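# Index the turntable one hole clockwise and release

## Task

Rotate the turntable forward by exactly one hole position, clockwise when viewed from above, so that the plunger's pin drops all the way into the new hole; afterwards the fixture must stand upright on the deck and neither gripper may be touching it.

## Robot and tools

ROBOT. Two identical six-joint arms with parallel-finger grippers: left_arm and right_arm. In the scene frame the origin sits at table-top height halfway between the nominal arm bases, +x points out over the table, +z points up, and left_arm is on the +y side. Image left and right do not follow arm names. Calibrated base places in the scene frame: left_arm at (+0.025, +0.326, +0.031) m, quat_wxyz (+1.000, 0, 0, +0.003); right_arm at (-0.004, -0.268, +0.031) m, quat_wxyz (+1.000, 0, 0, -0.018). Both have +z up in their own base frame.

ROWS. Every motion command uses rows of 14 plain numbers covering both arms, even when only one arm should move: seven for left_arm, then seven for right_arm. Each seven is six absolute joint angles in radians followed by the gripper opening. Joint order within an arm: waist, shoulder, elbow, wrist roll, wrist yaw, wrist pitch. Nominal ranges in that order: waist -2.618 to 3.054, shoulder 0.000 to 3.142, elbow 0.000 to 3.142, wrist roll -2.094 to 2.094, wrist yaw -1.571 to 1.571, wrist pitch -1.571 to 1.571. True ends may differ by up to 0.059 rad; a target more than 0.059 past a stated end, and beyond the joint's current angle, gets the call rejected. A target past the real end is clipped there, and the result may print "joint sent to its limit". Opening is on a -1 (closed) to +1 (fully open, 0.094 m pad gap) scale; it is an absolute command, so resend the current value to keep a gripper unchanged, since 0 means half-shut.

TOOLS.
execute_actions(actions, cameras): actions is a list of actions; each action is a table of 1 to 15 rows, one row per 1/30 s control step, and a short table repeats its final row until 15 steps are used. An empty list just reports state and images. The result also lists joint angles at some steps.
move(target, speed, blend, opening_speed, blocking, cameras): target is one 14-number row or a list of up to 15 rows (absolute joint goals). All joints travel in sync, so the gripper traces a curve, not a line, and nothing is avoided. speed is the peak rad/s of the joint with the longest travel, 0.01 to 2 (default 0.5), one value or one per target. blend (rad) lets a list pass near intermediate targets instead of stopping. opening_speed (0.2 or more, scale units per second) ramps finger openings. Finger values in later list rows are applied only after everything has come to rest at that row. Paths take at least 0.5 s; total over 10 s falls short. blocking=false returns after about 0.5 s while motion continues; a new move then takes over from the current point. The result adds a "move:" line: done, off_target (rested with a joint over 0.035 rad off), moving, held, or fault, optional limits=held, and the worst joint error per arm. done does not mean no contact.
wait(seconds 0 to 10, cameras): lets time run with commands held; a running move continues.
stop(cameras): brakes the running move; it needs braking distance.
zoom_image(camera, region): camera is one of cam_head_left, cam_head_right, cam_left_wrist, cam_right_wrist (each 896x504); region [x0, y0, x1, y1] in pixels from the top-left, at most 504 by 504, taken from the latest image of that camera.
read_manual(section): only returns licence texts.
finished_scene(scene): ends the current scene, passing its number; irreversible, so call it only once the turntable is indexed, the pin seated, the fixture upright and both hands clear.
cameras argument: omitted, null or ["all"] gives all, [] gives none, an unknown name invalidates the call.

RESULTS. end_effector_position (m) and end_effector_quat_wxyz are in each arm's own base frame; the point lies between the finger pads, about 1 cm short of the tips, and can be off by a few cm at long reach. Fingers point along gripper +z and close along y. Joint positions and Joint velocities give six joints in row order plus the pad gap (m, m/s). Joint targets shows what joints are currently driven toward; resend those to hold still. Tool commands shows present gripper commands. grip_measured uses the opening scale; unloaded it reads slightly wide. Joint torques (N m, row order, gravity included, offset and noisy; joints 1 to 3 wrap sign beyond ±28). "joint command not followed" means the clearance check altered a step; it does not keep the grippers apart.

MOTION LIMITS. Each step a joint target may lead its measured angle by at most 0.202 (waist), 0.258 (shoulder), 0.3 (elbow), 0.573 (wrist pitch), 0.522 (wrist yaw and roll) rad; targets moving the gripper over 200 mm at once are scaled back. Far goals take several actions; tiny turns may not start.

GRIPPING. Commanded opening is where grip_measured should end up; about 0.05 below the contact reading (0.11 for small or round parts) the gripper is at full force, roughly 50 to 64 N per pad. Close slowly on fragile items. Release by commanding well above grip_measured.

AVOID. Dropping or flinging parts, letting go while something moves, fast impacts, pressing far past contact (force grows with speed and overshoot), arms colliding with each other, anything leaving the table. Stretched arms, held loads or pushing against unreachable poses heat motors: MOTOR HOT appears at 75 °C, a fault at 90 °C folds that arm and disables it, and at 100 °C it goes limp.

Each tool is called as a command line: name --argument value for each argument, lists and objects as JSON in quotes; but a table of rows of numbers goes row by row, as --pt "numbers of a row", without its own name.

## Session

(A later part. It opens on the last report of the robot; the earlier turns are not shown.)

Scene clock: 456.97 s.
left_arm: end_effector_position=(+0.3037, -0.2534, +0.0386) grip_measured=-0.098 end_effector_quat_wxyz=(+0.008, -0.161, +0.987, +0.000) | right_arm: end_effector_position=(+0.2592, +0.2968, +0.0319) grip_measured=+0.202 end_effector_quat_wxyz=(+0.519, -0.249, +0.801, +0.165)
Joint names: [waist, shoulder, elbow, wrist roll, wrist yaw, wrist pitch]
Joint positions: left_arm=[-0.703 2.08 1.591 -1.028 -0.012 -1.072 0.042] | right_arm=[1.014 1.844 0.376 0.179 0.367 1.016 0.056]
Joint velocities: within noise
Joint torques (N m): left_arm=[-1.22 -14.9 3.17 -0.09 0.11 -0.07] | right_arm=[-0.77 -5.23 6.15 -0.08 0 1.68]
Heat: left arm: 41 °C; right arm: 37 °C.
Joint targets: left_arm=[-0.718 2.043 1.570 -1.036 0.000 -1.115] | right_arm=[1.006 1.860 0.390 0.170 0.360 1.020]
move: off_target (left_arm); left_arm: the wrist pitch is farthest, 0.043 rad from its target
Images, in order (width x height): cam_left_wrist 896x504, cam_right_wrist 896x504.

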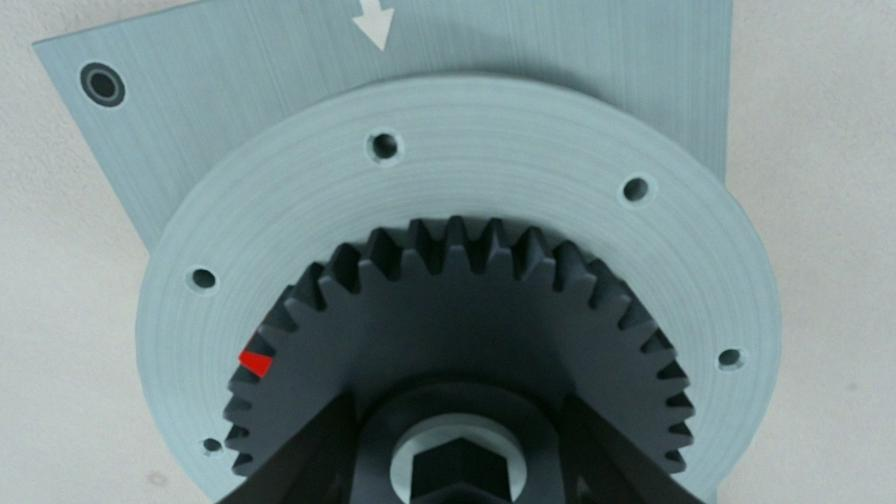

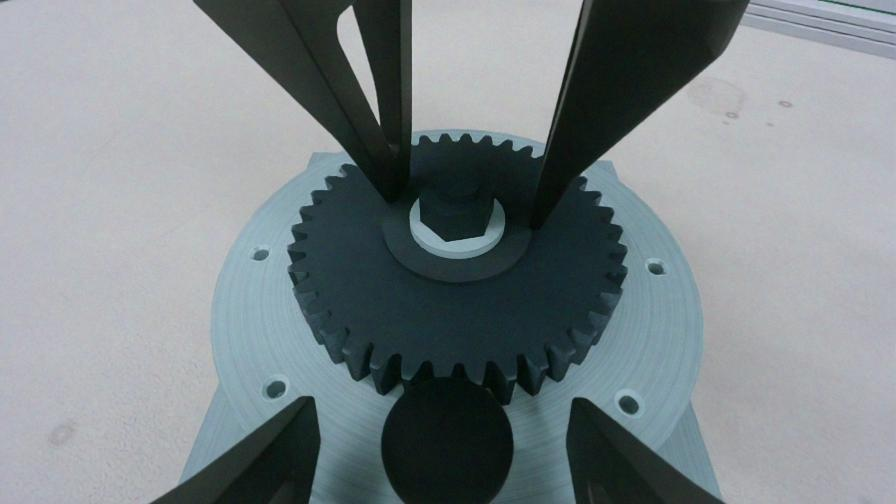

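move --target '[-0.708,2.066,1.64,-1.036,0,-1.13,-0.1,1.006,1.8596,0.3896,0.17,0.36,1.02,0.2]' --speed 0.3 --cameras '["cam_left_wrist","cam_right_wrist"]'

Scene clock: 467.20 s.
left_arm: end_effector_position=(+0.3006, -0.2529, +0.0441) grip_measured=-0.098 end_effector_quat_wxyz=(-0.001, -0.162, +0.987, +0.003) | right_arm: end_effector_position=(+0.2592, +0.2968, +0.0319) grip_measured=+0.202 end_effector_quat_wxyz=(+0.519, -0.249, +0.801, +0.165)
Joint names: [waist, shoulder, elbow, wrist roll, wrist yaw, wrist pitch]
Joint positions: left_arm=[-0.703 2.08 1.614 -1.028 -0.003 -1.111 0.042] | right_arm=[1.014 1.844 0.376 0.179 0.367 1.016 0.056]
Joint velocities: within noise
Joint torques (N m): left_arm=[-0.36 -12.55 6.87 -0.07 0.03 0.17] | right_arm=[-0.79 -5.19 6.22 -0.08 0.01 1.7]
Heat: left arm: 42 °C; right arm: 37 °C.
Joint targets: left_arm=[-0.708 2.066 1.640 -1.036 0.000 -1.130] | right_arm=[1.006 1.860 0.390 0.170 0.360 1.020]
move: done
Images, in order (width x height): cam_left_wrist 896x504, cam_right_wrist 896x504.

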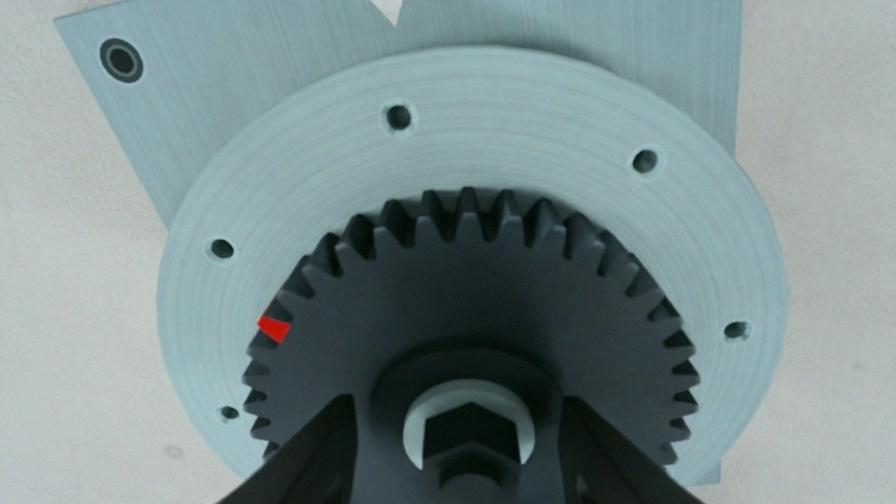

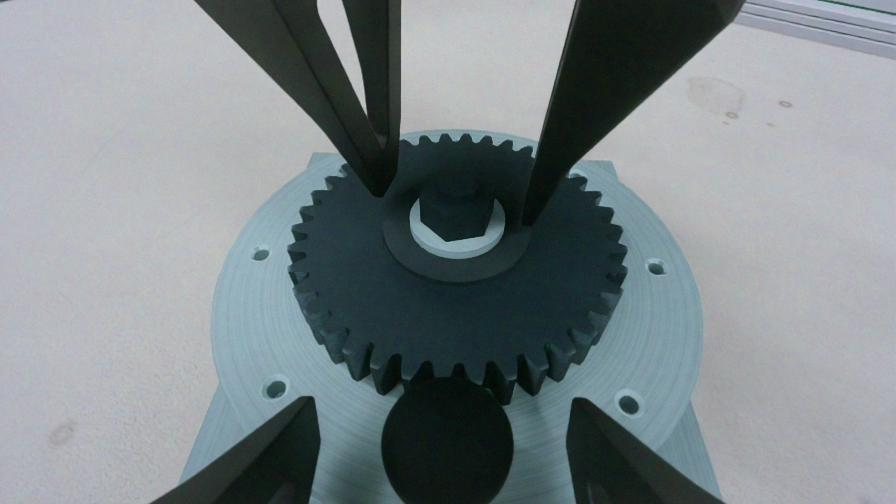

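move --target '[-0.718,2.061,1.595,-1.045,0,-1.105,-0.1,1.006,1.8596,0.3896,0.17,0.36,1.02,0.2]' --speed 0.3 --cameras '["cam_left_wrist","cam_right_wrist"]'

Scene clock: 485.57 s.
left_arm: end_effector_position=(+0.2983, -0.2554, +0.0441) grip_measured=-0.098 end_effector_quat_wxyz=(-0.001, -0.160, +0.987, +0.003) | right_arm: end_effector_position=(+0.2592, +0.2968, +0.0319) grip_measured=+0.202 end_effector_quat_wxyz=(+0.519, -0.249, +0.801, +0.165)
Joint names: [waist, shoulder, elbow, wrist roll, wrist yaw, wrist pitch]
Joint positions: left_arm=[-0.712 2.08 1.614 -1.034 -0.002 -1.111 0.042] | right_arm=[1.014 1.844 0.376 0.179 0.367 1.016 0.056]
Joint velocities: within noise
Joint torques (N m): left_arm=[-0.5 -13.01 3.4 -0.09 0.01 0.46] | right_arm=[-0.79 -5.19 6.19 -0.07 0 1.7]
Heat: left arm: 42 °C; right arm: 37 °C.
Joint targets: left_arm=[-0.718 2.061 1.595 -1.045 0.000 -1.105] | right_arm=[1.006 1.860 0.390 0.170 0.360 1.020]
move: done
Images, in order (width x height): cam_left_wrist 896x504, cam_right_wrist 896x504.

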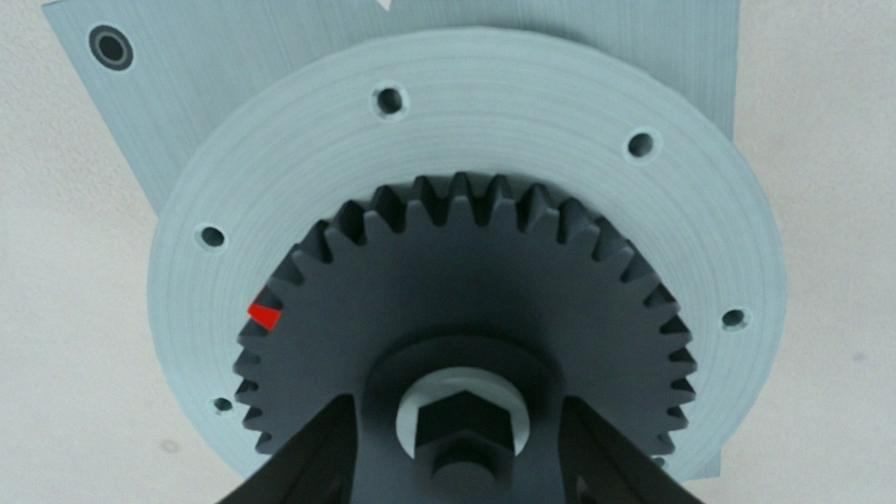

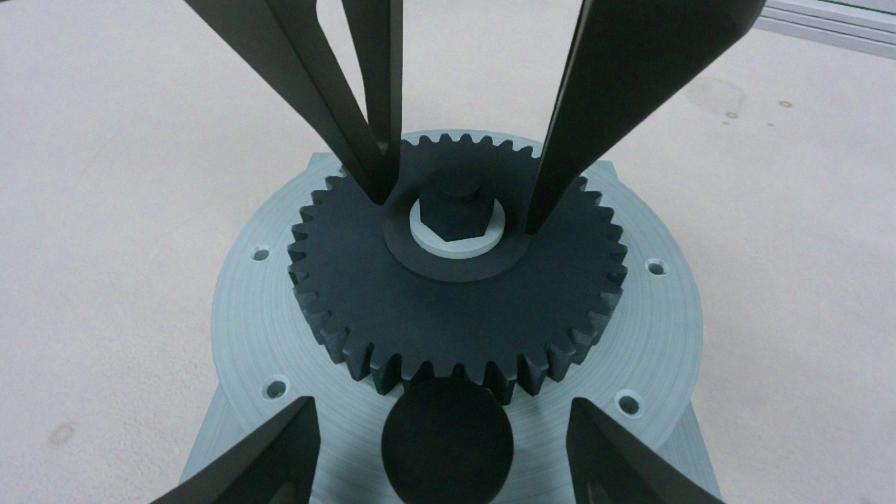

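move --target '[-0.718,2.061,1.595,-1.045,0,-1.105,-0.8,1.006,1.8596,0.3896,0.17,0.36,1.02,-0.7]' --opening_speed 0.6 --cameras '["cam_left_wrist","cam_right_wrist"]'

Scene clock: 495.93 s.
left_arm: end_effector_position=(+0.2985, -0.2561, +0.0438) grip_measured=-0.629 end_effector_quat_wxyz=(-0.001, -0.161, +0.987, +0.002) | right_arm: end_effector_position=(+0.2596, +0.2964, +0.0319) grip_measured=-0.495 end_effector_quat_wxyz=(+0.519, -0.249, +0.801, +0.165)
Joint names: [waist, shoulder, elbow, wrist roll, wrist yaw, wrist pitch]
Joint positions: left_arm=[-0.712 2.08 1.613 -1.036 0 -1.107 0.017] | right_arm=[1.012 1.844 0.376 0.179 0.367 1.016 0.024]
Joint velocities: within noise
Joint torques (N m): left_arm=[-0.55 -13.03 3.45 -0.09 0 0.41] | right_arm=[-0.65 -5.16 6.19 -0.06 -0.01 1.69]
Heat: left arm: 42 °C; right arm: 37 °C.
Joint targets: left_arm=[-0.718 2.061 1.595 -1.045 0.000 -1.105] | right_arm=[1.006 1.860 0.390 0.170 0.360 1.020]
move: done
Images, in order (width x height): cam_left_wrist 896x504, cam_right_wrist 896x504.

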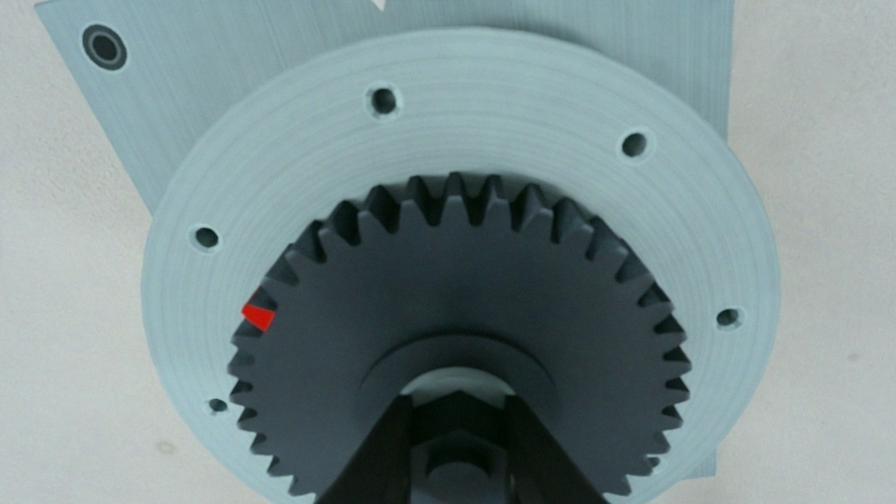

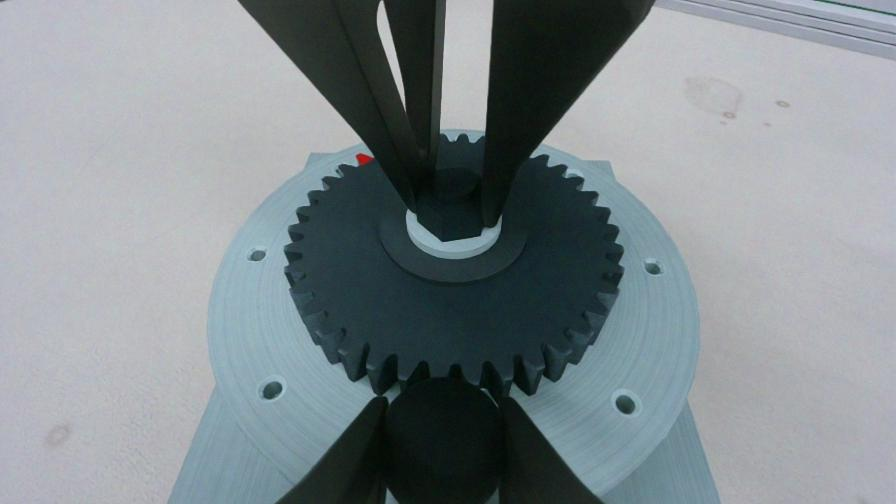

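move --target '[-0.718,2.061,1.595,-1.045,0,-1.105,-0.8,1.006,1.77,0.396,0.17,0.36,0.937,-0.7]' --speed 0.15 --cameras '["cam_left_wrist","cam_right_wrist"]'

Scene clock: 509.10 s.
left_arm: end_effector_position=(+0.2985, -0.2561, +0.0438) grip_measured=-0.629 end_effector_quat_wxyz=(-0.001, -0.161, +0.987, +0.002) | right_arm: end_effector_position=(+0.2593, +0.2959, +0.0322) grip_measured=-0.495 end_effector_quat_wxyz=(+0.508, -0.254, +0.808, +0.158)
Joint names: [waist, shoulder, elbow, wrist roll, wrist yaw, wrist pitch]
Joint positions: left_arm=[-0.712 2.08 1.613 -1.036 0 -1.107 0.017] | right_arm=[1.009 1.808 0.39 0.179 0.361 0.936 0.024]
Joint velocities: within noise
Joint torques (N m): left_arm=[-0.53 -13.03 3.51 -0.1 0 0.43] | right_arm=[-0.46 -9.39 5.74 -0.07 0.06 1.63]
Heat: left arm: 42 °C; right arm: 37 °C.
Joint targets: left_arm=[-0.718 2.061 1.595 -1.045 0.000 -1.105] | right_arm=[1.006 1.770 0.396 0.170 0.360 0.937]
move: off_target (right_arm); right_arm: the shoulder is farthest, 0.038 rad from its target
Images, in order (width x height): cam_left_wrist 896x504, cam_right_wrist 896x504.

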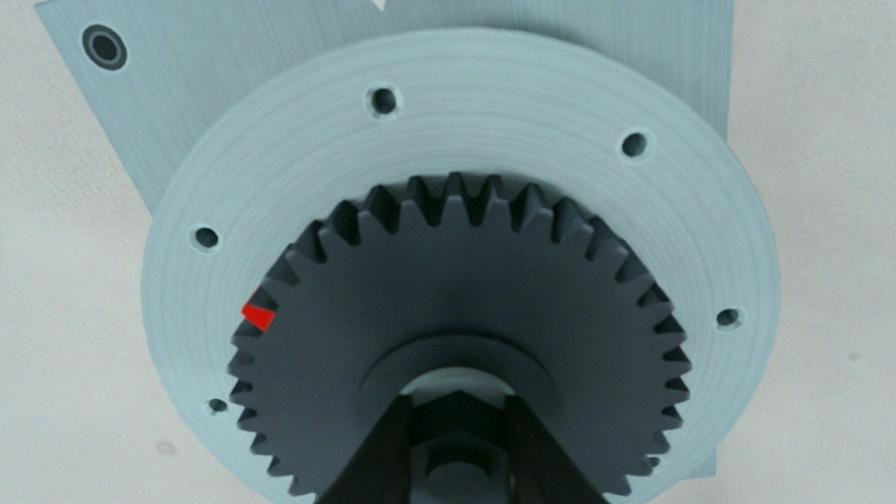

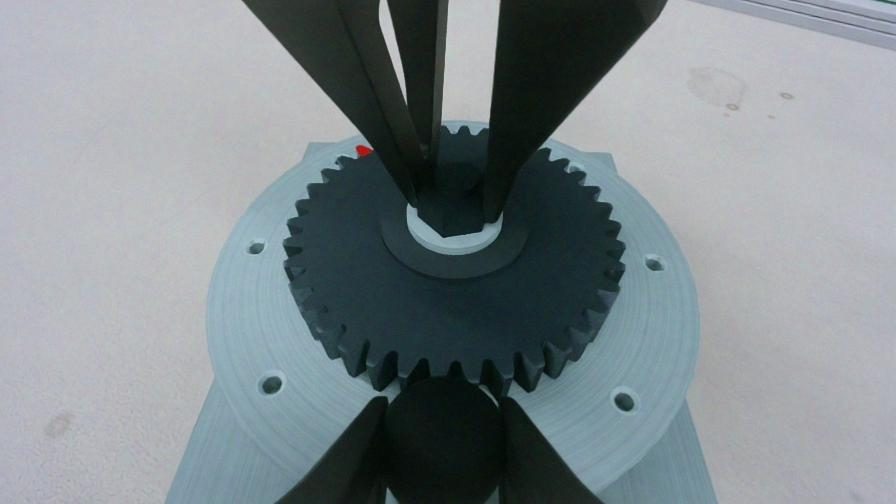

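move --target '[-0.718,2.061,1.595,-1.045,0,-1.105,-0.8,1.006,1.72,0.396,0.17,0.36,0.937,-0.7]' --speed 0.15 --cameras '["cam_right_wrist"]'

Scene clock: 517.20 s.
left_arm: end_effector_position=(+0.2982, -0.2564, +0.0438) grip_measured=-0.629 end_effector_quat_wxyz=(-0.002, -0.161, +0.987, +0.001) | right_arm: end_effector_position=(+0.2576, +0.2944, +0.0329) grip_measured=-0.495 end_effector_quat_wxyz=(+0.500, -0.259, +0.812, +0.155)
Joint names: [waist, shoulder, elbow, wrist roll, wrist yaw, wrist pitch]
Joint positions: left_arm=[-0.712 2.08 1.613 -1.036 0.002 -1.107 0.017] | right_arm=[1.007 1.777 0.392 0.179 0.353 0.883 0.024]
Joint velocities: within noise
Joint torques (N m): left_arm=[-0.53 -13.03 3.49 -0.1 -0.02 0.42] | right_arm=[-0.16 -10.81 5.72 -0.07 0.14 2.15]
Heat: left arm: 42 °C; right arm: 38 °C.
Joint targets: left_arm=[-0.718 2.061 1.595 -1.045 0.000 -1.105] | right_arm=[1.006 1.720 0.396 0.170 0.360 0.937]
move: off_target (right_arm); right_arm: the shoulder is farthest, 0.057 rad from its target
Images, in order (width x height): cam_right_wrist 896x504.

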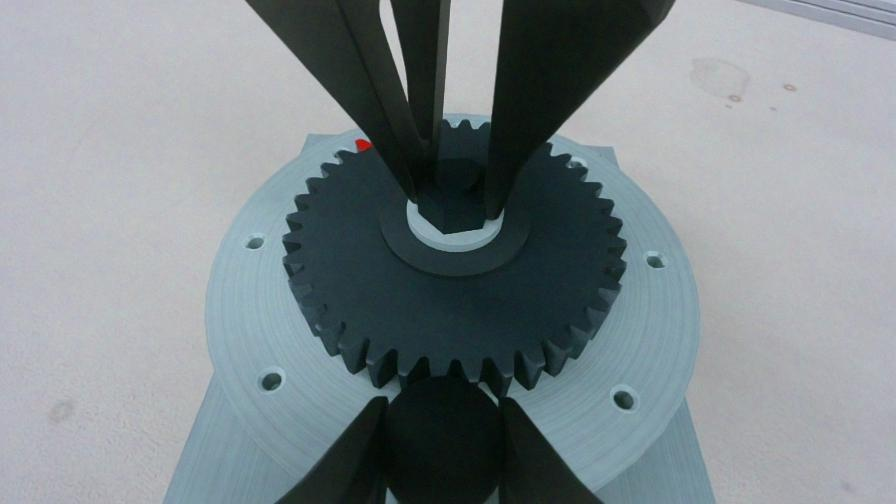

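move --target '[-0.718,2.061,1.595,-1.045,0,-1.105,-0.8,1.01,1.65,0.40,0.17,0.37,0.92,-0.8]' --speed 0.15 --cameras '["cam_right_wrist"]'

Scene clock: 526.40 s.
left_arm: end_effector_position=(+0.2950, -0.2594, +0.0439) grip_measured=-0.629 end_effector_quat_wxyz=(-0.008, -0.160, +0.987, -0.002) | right_arm: end_effector_position=(+0.2538, +0.2907, +0.0338) grip_measured=-0.495 end_effector_quat_wxyz=(+0.488, -0.267, +0.818, +0.149)
Joint names: [waist, shoulder, elbow, wrist roll, wrist yaw, wrist pitch]
Joint positions: left_arm=[-0.717 2.08 1.613 -1.039 0.015 -1.109 0.017] | right_arm=[1.007 1.727 0.392 0.179 0.346 0.8 0.024]
Joint velocities: within noise
Joint torques (N m): left_arm=[-0.08 -13.08 3.49 -0.06 -0.14 0.45] | right_arm=[0.18 -12.23 6.38 -0.06 0.32 2.7]
Heat: left arm: 43 °C; right arm: 39 °C.
Joint targets: left_arm=[-0.718 2.061 1.595 -1.045 0.000 -1.105] | right_arm=[1.010 1.650 0.400 0.170 0.370 0.920]
move: off_target (right_arm); right_arm: the wrist pitch is farthest, 0.120 rad from its target
Images, in order (width x height): cam_right_wrist 896x504.

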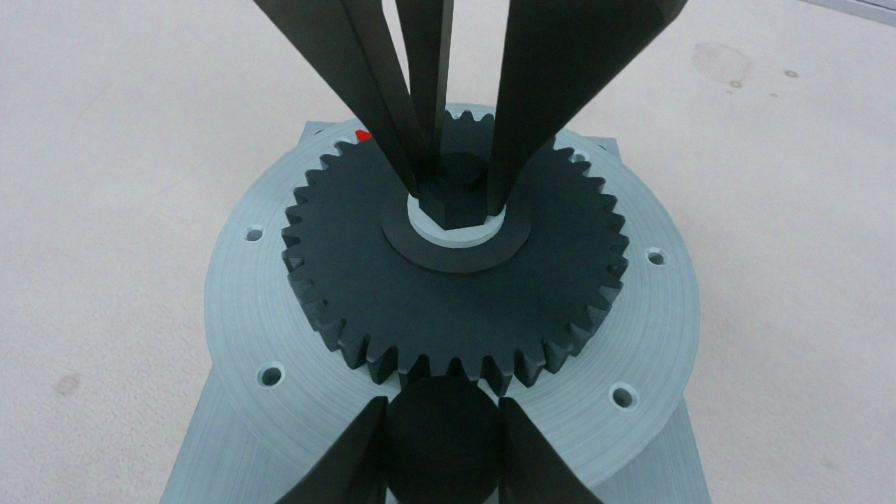

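move --target '[-0.718,2.061,1.595,-1.045,0,-1.105,-0.8,1.006,1.74,0.43,0.17,0.36,1.10,-0.9]' --speed 0.2 --cameras '["cam_right_wrist"]'

Scene clock: 552.97 s.
left_arm: end_effector_position=(+0.2958, -0.2584, +0.0439) grip_measured=-0.629 end_effector_quat_wxyz=(-0.005, -0.160, +0.987, +0.000) | right_arm: end_effector_position=(+0.2560, +0.2938, +0.0355) grip_measured=-0.495 end_effector_quat_wxyz=(+0.499, -0.261, +0.811, +0.157)
Joint names: [waist, shoulder, elbow, wrist roll, wrist yaw, wrist pitch]
Joint positions: left_arm=[-0.717 2.08 1.613 -1.039 0.008 -1.109 0.017] | right_arm=[1.007 1.756 0.387 0.179 0.347 0.867 0.024]
Joint velocities: within noise
Joint torques (N m): left_arm=[-0.12 -13.01 3.44 -0.07 -0.07 0.44] | right_arm=[-0.2 -7.32 9.62 -0.07 0.21 3.74]
Heat: left arm: 43 °C; right arm: 47 °C.
Joint targets: left_arm=[-0.718 2.061 1.595 -1.045 0.000 -1.105] | right_arm=[1.006 1.740 0.430 0.170 0.360 1.100]
move: off_target (right_arm); right_arm: the wrist pitch is farthest, 0.233 rad from its target
Images, in order (width x height): cam_right_wrist 896x504.

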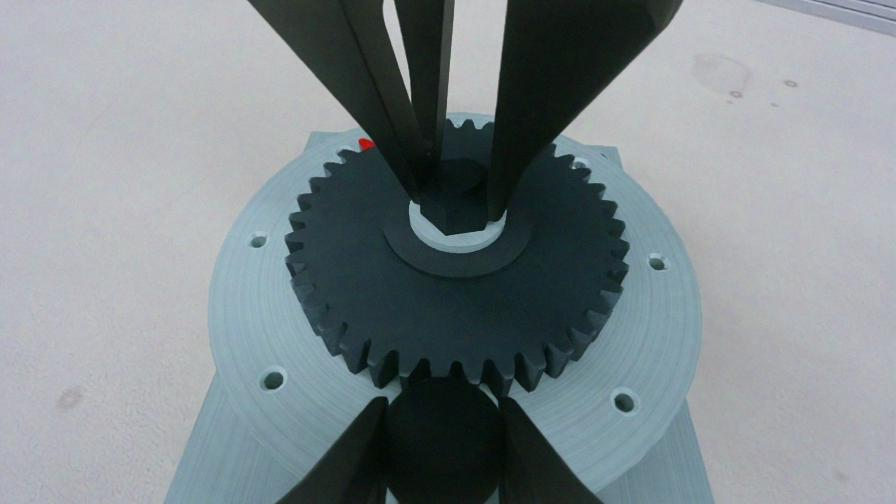

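move --target '[-0.718,2.061,1.595,-1.045,0,-1.105,-0.8,1.006,1.70,0.45,0.17,0.36,1.20,-0.9]' --speed 0.2 --cameras '["cam_right_wrist"]'

zoom_image --camera "cam_right_wrist" --region '[300, 304, 600, 504]'

Scene clock: 562.57 s.
left_arm: end_effector_position=(+0.2958, -0.2584, +0.0439) grip_measured=-0.629 end_effector_quat_wxyz=(-0.005, -0.160, +0.987, +0.000) | right_arm: end_effector_position=(+0.2564, +0.2944, +0.0367) grip_measured=-0.495 end_effector_quat_wxyz=(+0.501, -0.260, +0.810, +0.159)
Joint names: [waist, shoulder, elbow, wrist roll, wrist yaw, wrist pitch]
Joint positions: left_arm=[-0.717 2.08 1.613 -1.039 0.008 -1.109 0.017] | right_arm=[1.007 1.756 0.387 0.179 0.347 0.873 0.024]
Joint velocities: within noise
Joint torques (N m): left_arm=[-0.1 -13.07 3.48 -0.06 -0.07 0.44] | right_arm=[-0.24 -10.62 11.66 -0.08 0.21 4.6]
Heat: left arm: 43 °C; right arm: 55 °C.
Joint targets: left_arm=[-0.718 2.061 1.595 -1.045 0.000 -1.105] | right_arm=[1.006 1.700 0.450 0.170 0.360 1.200]
move: off_target (right_arm); right_arm: the wrist pitch is farthest, 0.327 rad from its target
Images, in order (width x height): cam_right_wrist 896x504.

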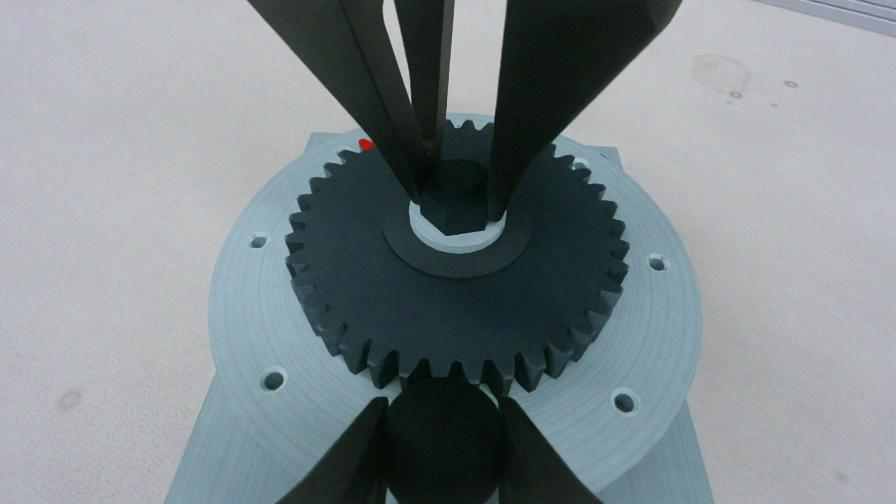

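Scaled by 1.680 from the camera's 896x504 image, which has a finer 1280x720 frame.

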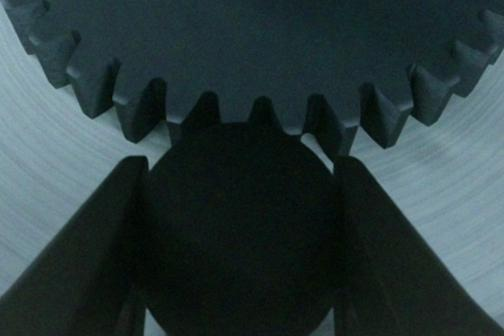

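move --target '[-0.718,2.061,1.595,-1.045,0,-1.105,-0.8,1.006,1.67,0.465,0.17,0.36,1.32,-0.9]' --speed 0.3 --cameras '["cam_right_wrist"]'

Scene clock: 570.13 s.
left_arm: end_effector_position=(+0.2958, -0.2584, +0.0439) grip_measured=-0.629 end_effector_quat_wxyz=(-0.005, -0.160, +0.987, +0.000) | right_arm: end_effector_position=(+0.2549, +0.2923, +0.0325) grip_measured=-0.495 end_effector_quat_wxyz=(+0.495, -0.263, +0.814, +0.155)
Joint names: [waist, shoulder, elbow, wrist roll, wrist yaw, wrist pitch]
Joint positions: left_arm=[-0.717 2.08 1.613 -1.039 0.008 -1.109 0.017] | right_arm=[1.007 1.759 0.384 0.179 0.346 0.862 0.024]
Joint velocities: within noise
Joint torques (N m): left_arm=[-0.09 -13.03 3.48 -0.07 -0.07 0.44] | right_arm=[-0.09 -6.23 5.7 0.03 0.09 1.76]
Heat: left arm: 43 °C; right arm: 63 °C.
Joint targets: left_arm=[-0.718 2.061 1.595 -1.045 0.000 -1.105] | right_arm=[1.007 1.757 0.388 0.179 0.347 0.876]
move: held (right_arm; a check stopped the path); limits=held; right_arm: the wrist pitch is farthest, 0.458 rad from its target
joint command not followed: on one or more control steps a check withheld the commanded joint targets of the right arm, and it was not sent them on those steps.
cause: the commanded joint targets, or the way to them, would bring a part of the robot too close to another arm (this arm's fingers and the left arm's wrist (the part past the wrist yaw), at the place that arm is still heading or pushing toward).
Images, in order (width x height): cam_right_wrist 896x504.

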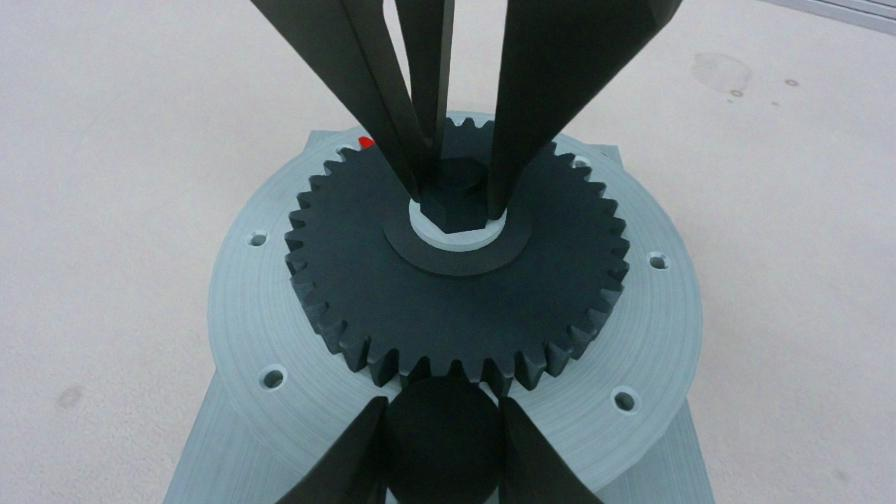

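move --pt "-0.718 2.061 1.595 -1.045 0 -1.105 -0.8 1.006 1.69 0.45 0.17 0.36 1.20 -0.9" --pt "-0.718 2.061 1.595 -0.85 0 -1.105 -0.8 1.006 1.69 0.45 0.17 0.36 1.20 -0.9" --speed 0.3

Scene clock: 584.23 s.
left_arm: end_effector_position=(+0.2960, -0.2586, +0.0439) grip_measured=-0.629 end_effector_quat_wxyz=(-0.005, -0.074, +0.997, -0.001) | right_arm: end_effector_position=(+0.2569, +0.2958, +0.0398) grip_measured=-0.496 end_effector_quat_wxyz=(+0.506, -0.257, +0.806, +0.165)
Joint names: [waist, shoulder, elbow, wrist roll, wrist yaw, wrist pitch]
Joint positions: left_arm=[-0.717 2.08 1.613 -0.866 0.008 -1.109 0.017] | right_arm=[1.007 1.759 0.384 0.179 0.345 0.897 0.024]
Joint velocities: within noise
Joint torques (N m): left_arm=[-0.09 -13.03 3.49 0.18 -0.08 0.43] | right_arm=[-0.17 -11.6 11.97 -0.07 0.23 4.4]
Heat: left arm: 43 °C; right arm: 54 °C.
Joint targets: left_arm=[-0.718 2.061 1.595 -0.850 0.000 -1.105] | right_arm=[1.006 1.690 0.450 0.170 0.360 1.200]
move: off_target (right_arm); right_arm: the wrist pitch is farthest, 0.303 rad from its target

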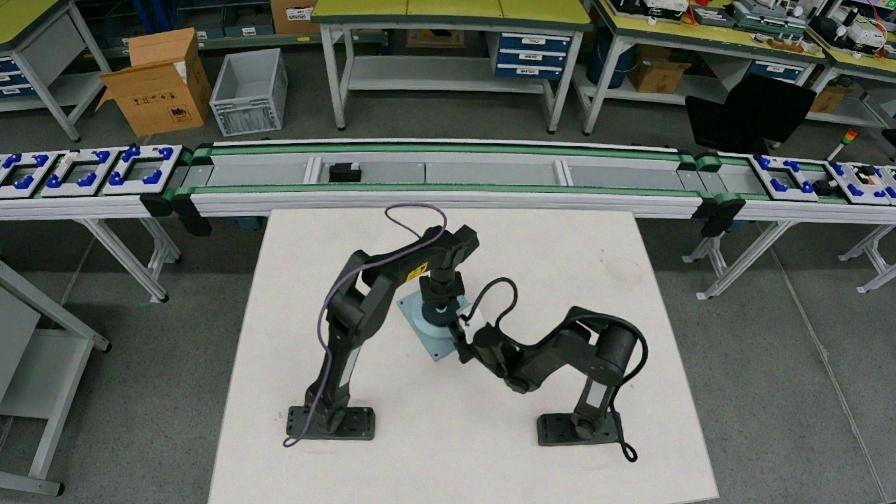

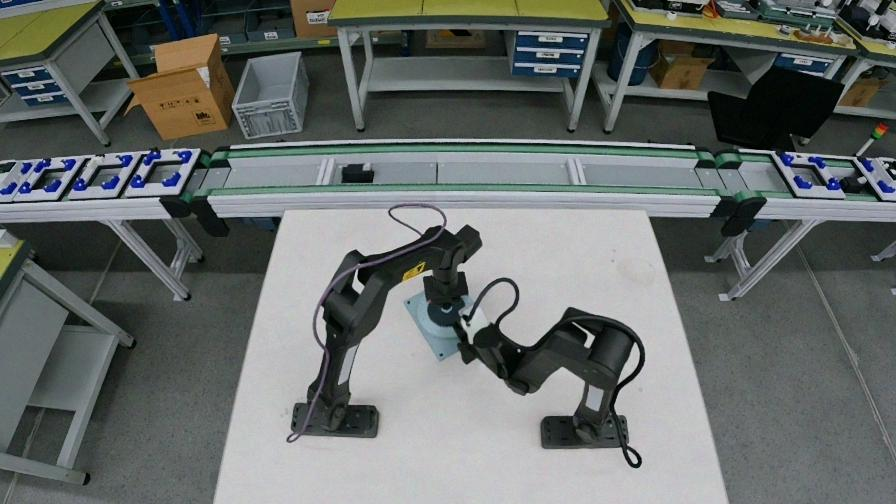

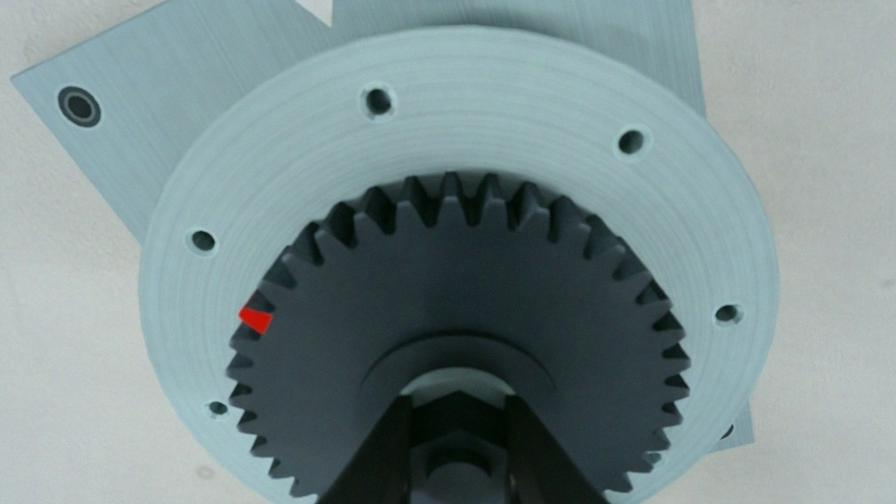

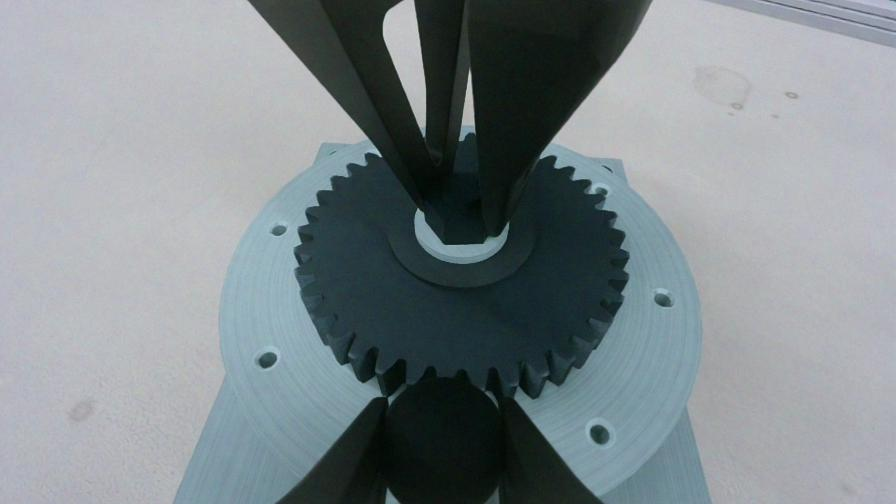

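move --target '[-0.718,2.061,1.595,-0.85,0,-1.105,-0.8,1.006,1.78,0.40,0.17,0.36,0.95,-0.9]' --speed 0.3 --cameras '["cam_right_wrist"]'

Scene clock: 594.17 s.
left_arm: end_effector_position=(+0.2960, -0.2586, +0.0439) grip_measured=-0.629 end_effector_quat_wxyz=(-0.005, -0.074, +0.997, -0.001) | right_arm: end_effector_position=(+0.2572, +0.2936, +0.0367) grip_measured=-0.496 end_effector_quat_wxyz=(+0.504, -0.257, +0.809, +0.158)
Joint names: [waist, shoulder, elbow, wrist roll, wrist yaw, wrist pitch]
Joint positions: left_arm=[-0.717 2.08 1.613 -0.865 0.008 -1.109 0.017] | right_arm=[1.007 1.764 0.384 0.179 0.353 0.889 0.024]
Joint velocities: within noise
Joint torques (N m): left_arm=[-0.06 -13.03 3.43 0.19 -0.08 0.44] | right_arm=[-0.21 -4.86 6.93 -0.08 0.14 2.19]
Heat: left arm: 44 °C; right arm: 62 °C.
Joint targets: left_arm=[-0.718 2.061 1.595 -0.850 0.000 -1.105] | right_arm=[1.006 1.780 0.400 0.170 0.360 0.950]
move: off_target (right_arm); right_arm: the wrist pitch is farthest, 0.061 rad from its target
Images, in order (width x height): cam_right_wrist 896x504.

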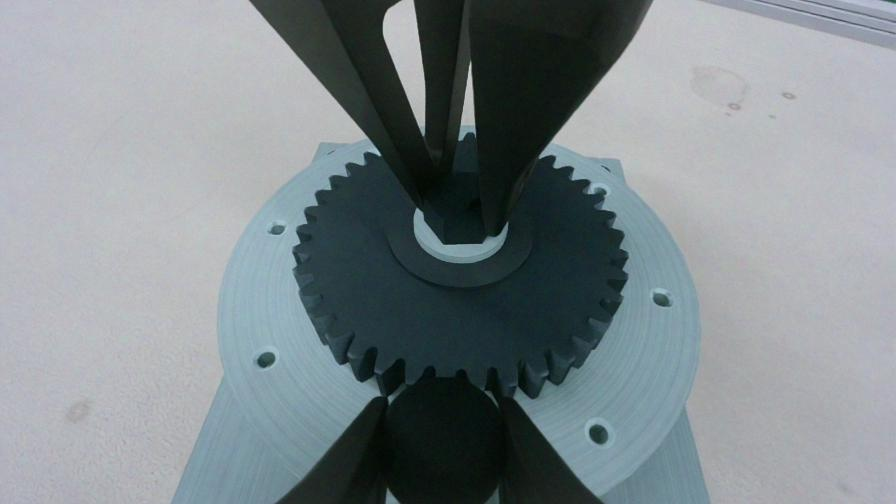

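move --pt "-0.718 2.061 1.595 -0.85 0 -1.105 -0.8 1.006 1.775 0.388 0.17 0.36 0.90 0.2" --pt "-0.718 2.061 1.595 -0.85 0 -1.105 -0.8 1.073 1.6335 0.242 0.195 0.42 0.9415 0.2" --speed 0.5 --opening_speed 1.0 --cameras '["cam_right_wrist"]'

Scene clock: 605.03 s.
left_arm: end_effector_position=(+0.2960, -0.2586, +0.0439) grip_measured=-0.629 end_effector_quat_wxyz=(-0.005, -0.074, +0.997, -0.001) | right_arm: end_effector_position=(+0.2306, +0.2735, +0.0451) grip_measured=+0.198 end_effector_quat_wxyz=(+0.517, -0.260, +0.799, +0.162)
Joint names: [waist, shoulder, elbow, wrist roll, wrist yaw, wrist pitch]
Joint positions: left_arm=[-0.717 2.08 1.613 -0.865 0.008 -1.109 0.017] | right_arm=[1.065 1.653 0.25 0.185 0.405 0.938 0.056]
Joint velocities: within noise
Joint torques (N m): left_arm=[-0.12 -13.03 3.48 0.18 -0.08 0.44] | right_arm=[0.73 -6.53 4.53 0.12 0.22 1.69]
Heat: left arm: 44 °C; right arm: 56 °C.
Joint targets: left_arm=[-0.718 2.061 1.595 -0.850 0.000 -1.105] | right_arm=[1.073 1.634 0.242 0.195 0.420 0.942]
move: done
Images, in order (width x height): cam_right_wrist 896x504.

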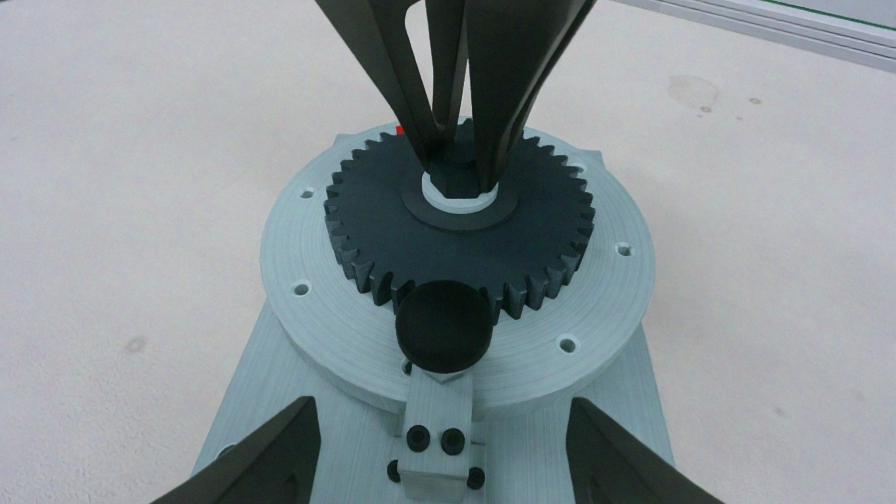

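move --pt "-0.718 2.061 1.595 -0.42 0 -1.105 -0.8 1.218 1.349 0.098 0.247 0.55 0.80 0.2" --pt "-0.718 2.061 1.595 -0.24 0 -1.105 -0.8 1.218 1.349 0.098 0.247 0.55 0.80 0.2" --speed '[0.5,0.15]'

zoom_image --camera "cam_right_wrist" --region '[300, 100, 650, 400]'

Scene clock: 615.93 s.
left_arm: end_effector_position=(+0.2966, -0.2592, +0.0439) grip_measured=-0.630 end_effector_quat_wxyz=(-0.003, +0.213, +0.977, -0.003) | right_arm: end_effector_position=(+0.1904, +0.2495, +0.0669) grip_measured=+0.198 end_effector_quat_wxyz=(+0.535, -0.255, +0.787, +0.174)
Joint names: [waist, shoulder, elbow, wrist roll, wrist yaw, wrist pitch]
Joint positions: left_arm=[-0.717 2.08 1.613 -0.287 0.008 -1.105 0.017] | right_arm=[1.21 1.365 0.107 0.238 0.536 0.815 0.056]
Joint velocities: within noise
Joint torques (N m): left_arm=[-0.13 -13.04 3.51 0.54 -0.08 0.39] | right_arm=[0.72 -4.19 5.23 0.12 0.25 1.48]
Heat: left arm: 44 °C; right arm: 51 °C.
Joint targets: left_arm=[-0.718 2.061 1.595 -0.240 0.000 -1.105] | right_arm=[1.218 1.349 0.098 0.247 0.550 0.800]
move: off_target (left_arm); left_arm: the wrist roll is farthest, 0.047 rad from its target

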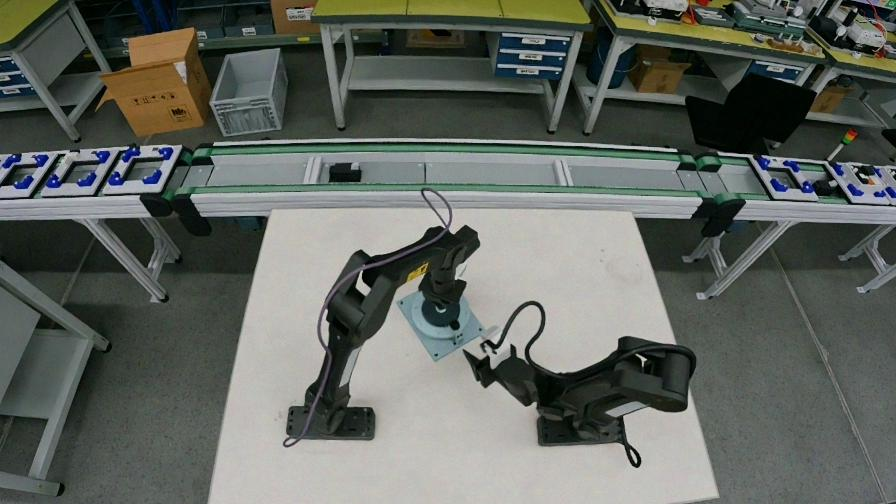

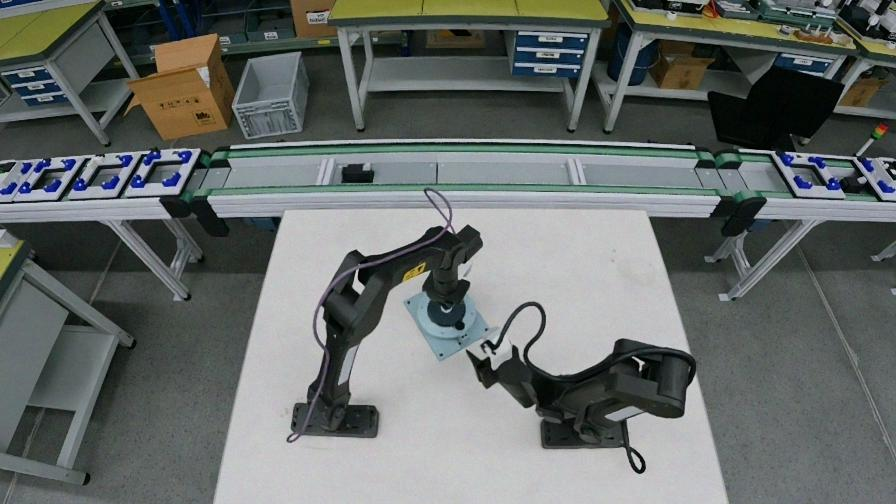

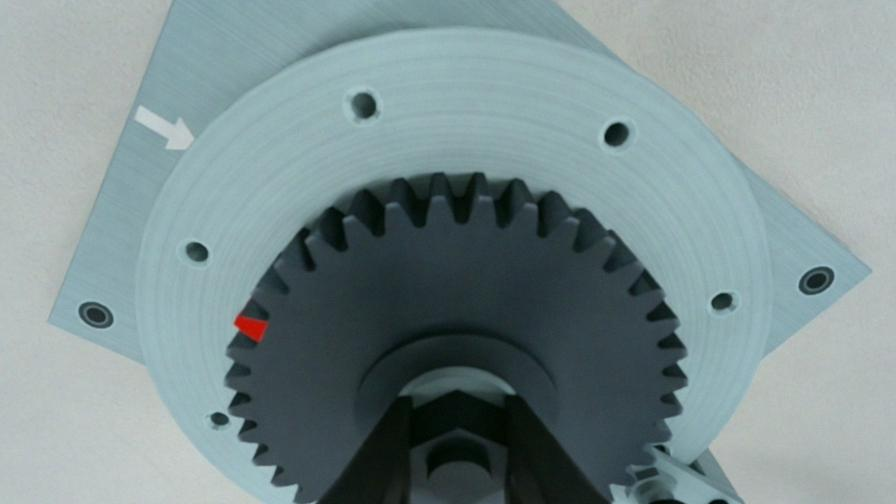

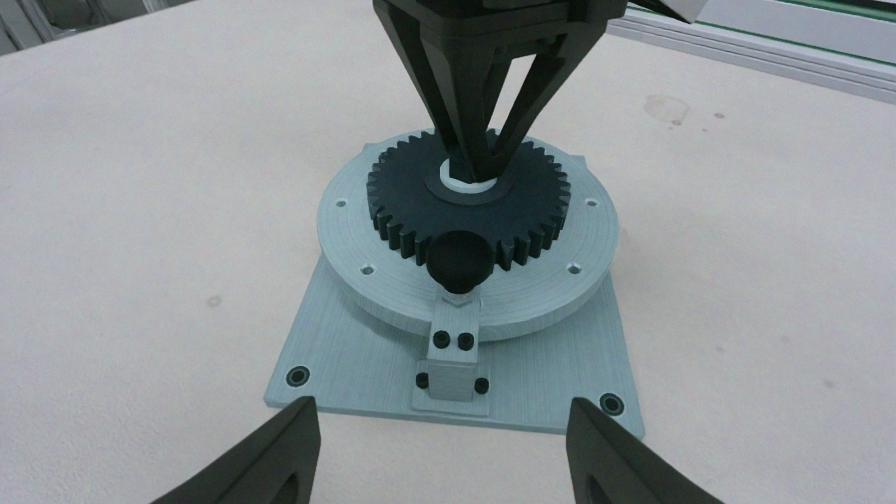

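Scaled by 1.440 from the camera's 896x504 image, which has a finer 1280x720 frame.

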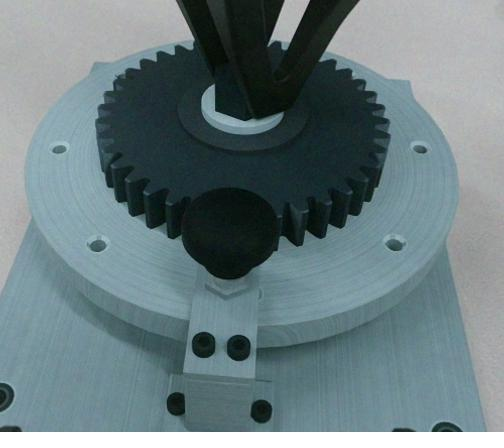

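move --target '[-0.718,2.061,1.595,-0.14,0,-1.105,-0.8,1.218,1.349,0.098,0.247,0.55,0.80,0.2]' --speed 0.15 --cameras '["cam_right_wrist","cam_left_wrist"]'

zoom_image --camera "cam_right_wrist" --region '[300, 100, 650, 400]'

Scene clock: 624.03 s.
left_arm: end_effector_position=(+0.2965, -0.2595, +0.0439) grip_measured=-0.630 end_effector_quat_wxyz=(-0.003, +0.266, +0.964, -0.004) | right_arm: end_effector_position=(+0.1905, +0.2495, +0.0669) grip_measured=+0.198 end_effector_quat_wxyz=(+0.535, -0.255, +0.787, +0.174)
Joint names: [waist, shoulder, elbow, wrist roll, wrist yaw, wrist pitch]
Joint positions: left_arm=[-0.717 2.08 1.613 -0.18 0.01 -1.104 0.017] | right_arm=[1.21 1.365 0.107 0.238 0.536 0.815 0.056]
Joint velocities: within noise
Joint torques (N m): left_arm=[-0.1 -13.04 3.51 0.42 -0.11 0.39] | right_arm=[0.72 -4.16 5.2 0.11 0.25 1.49]
Heat: left arm: 44 °C; right arm: 48 °C.
Joint targets: left_arm=[-0.718 2.061 1.595 -0.140 0.000 -1.105] | right_arm=[1.218 1.349 0.098 0.247 0.550 0.800]
move: off_target (left_arm); left_arm: the wrist roll is farthest, 0.040 rad from its target
Images, in order (width x height): cam_left_wrist 896x504, cam_right_wrist 896x504.

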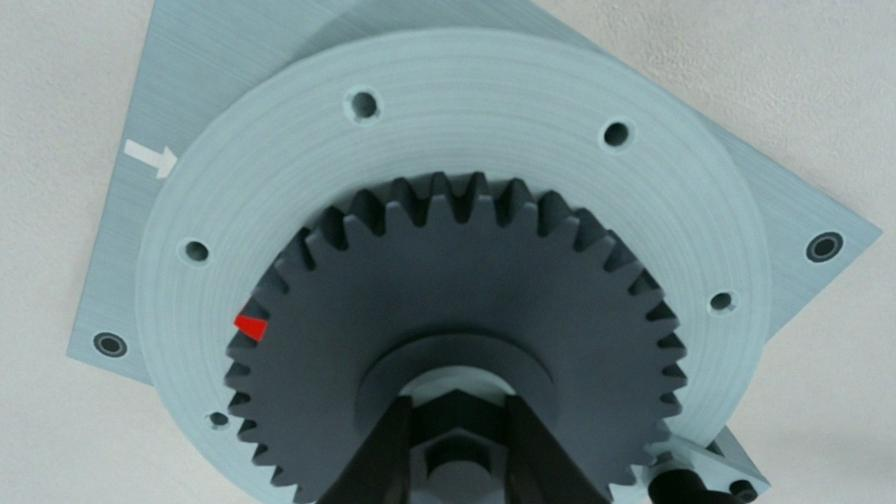

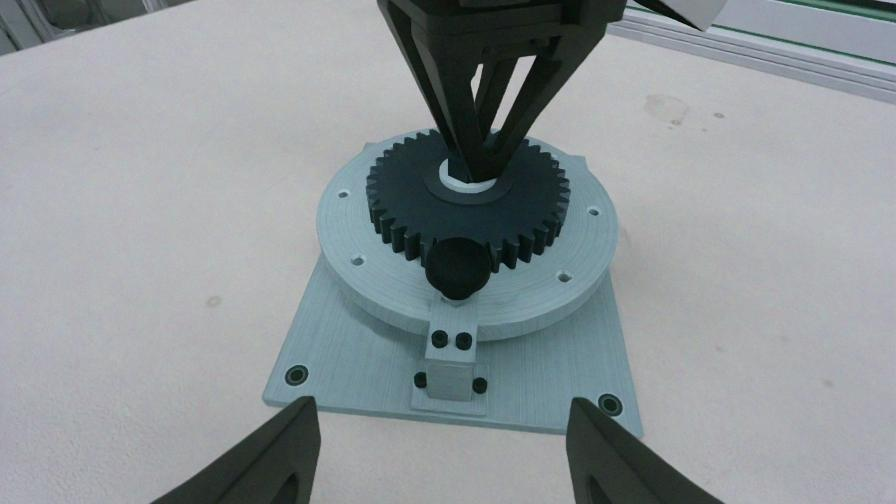

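Scaled by 1.440 from the camera's 896x504 image, which has a finer 1280x720 frame.

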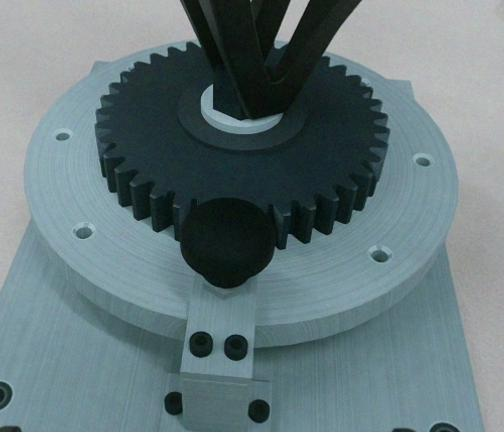

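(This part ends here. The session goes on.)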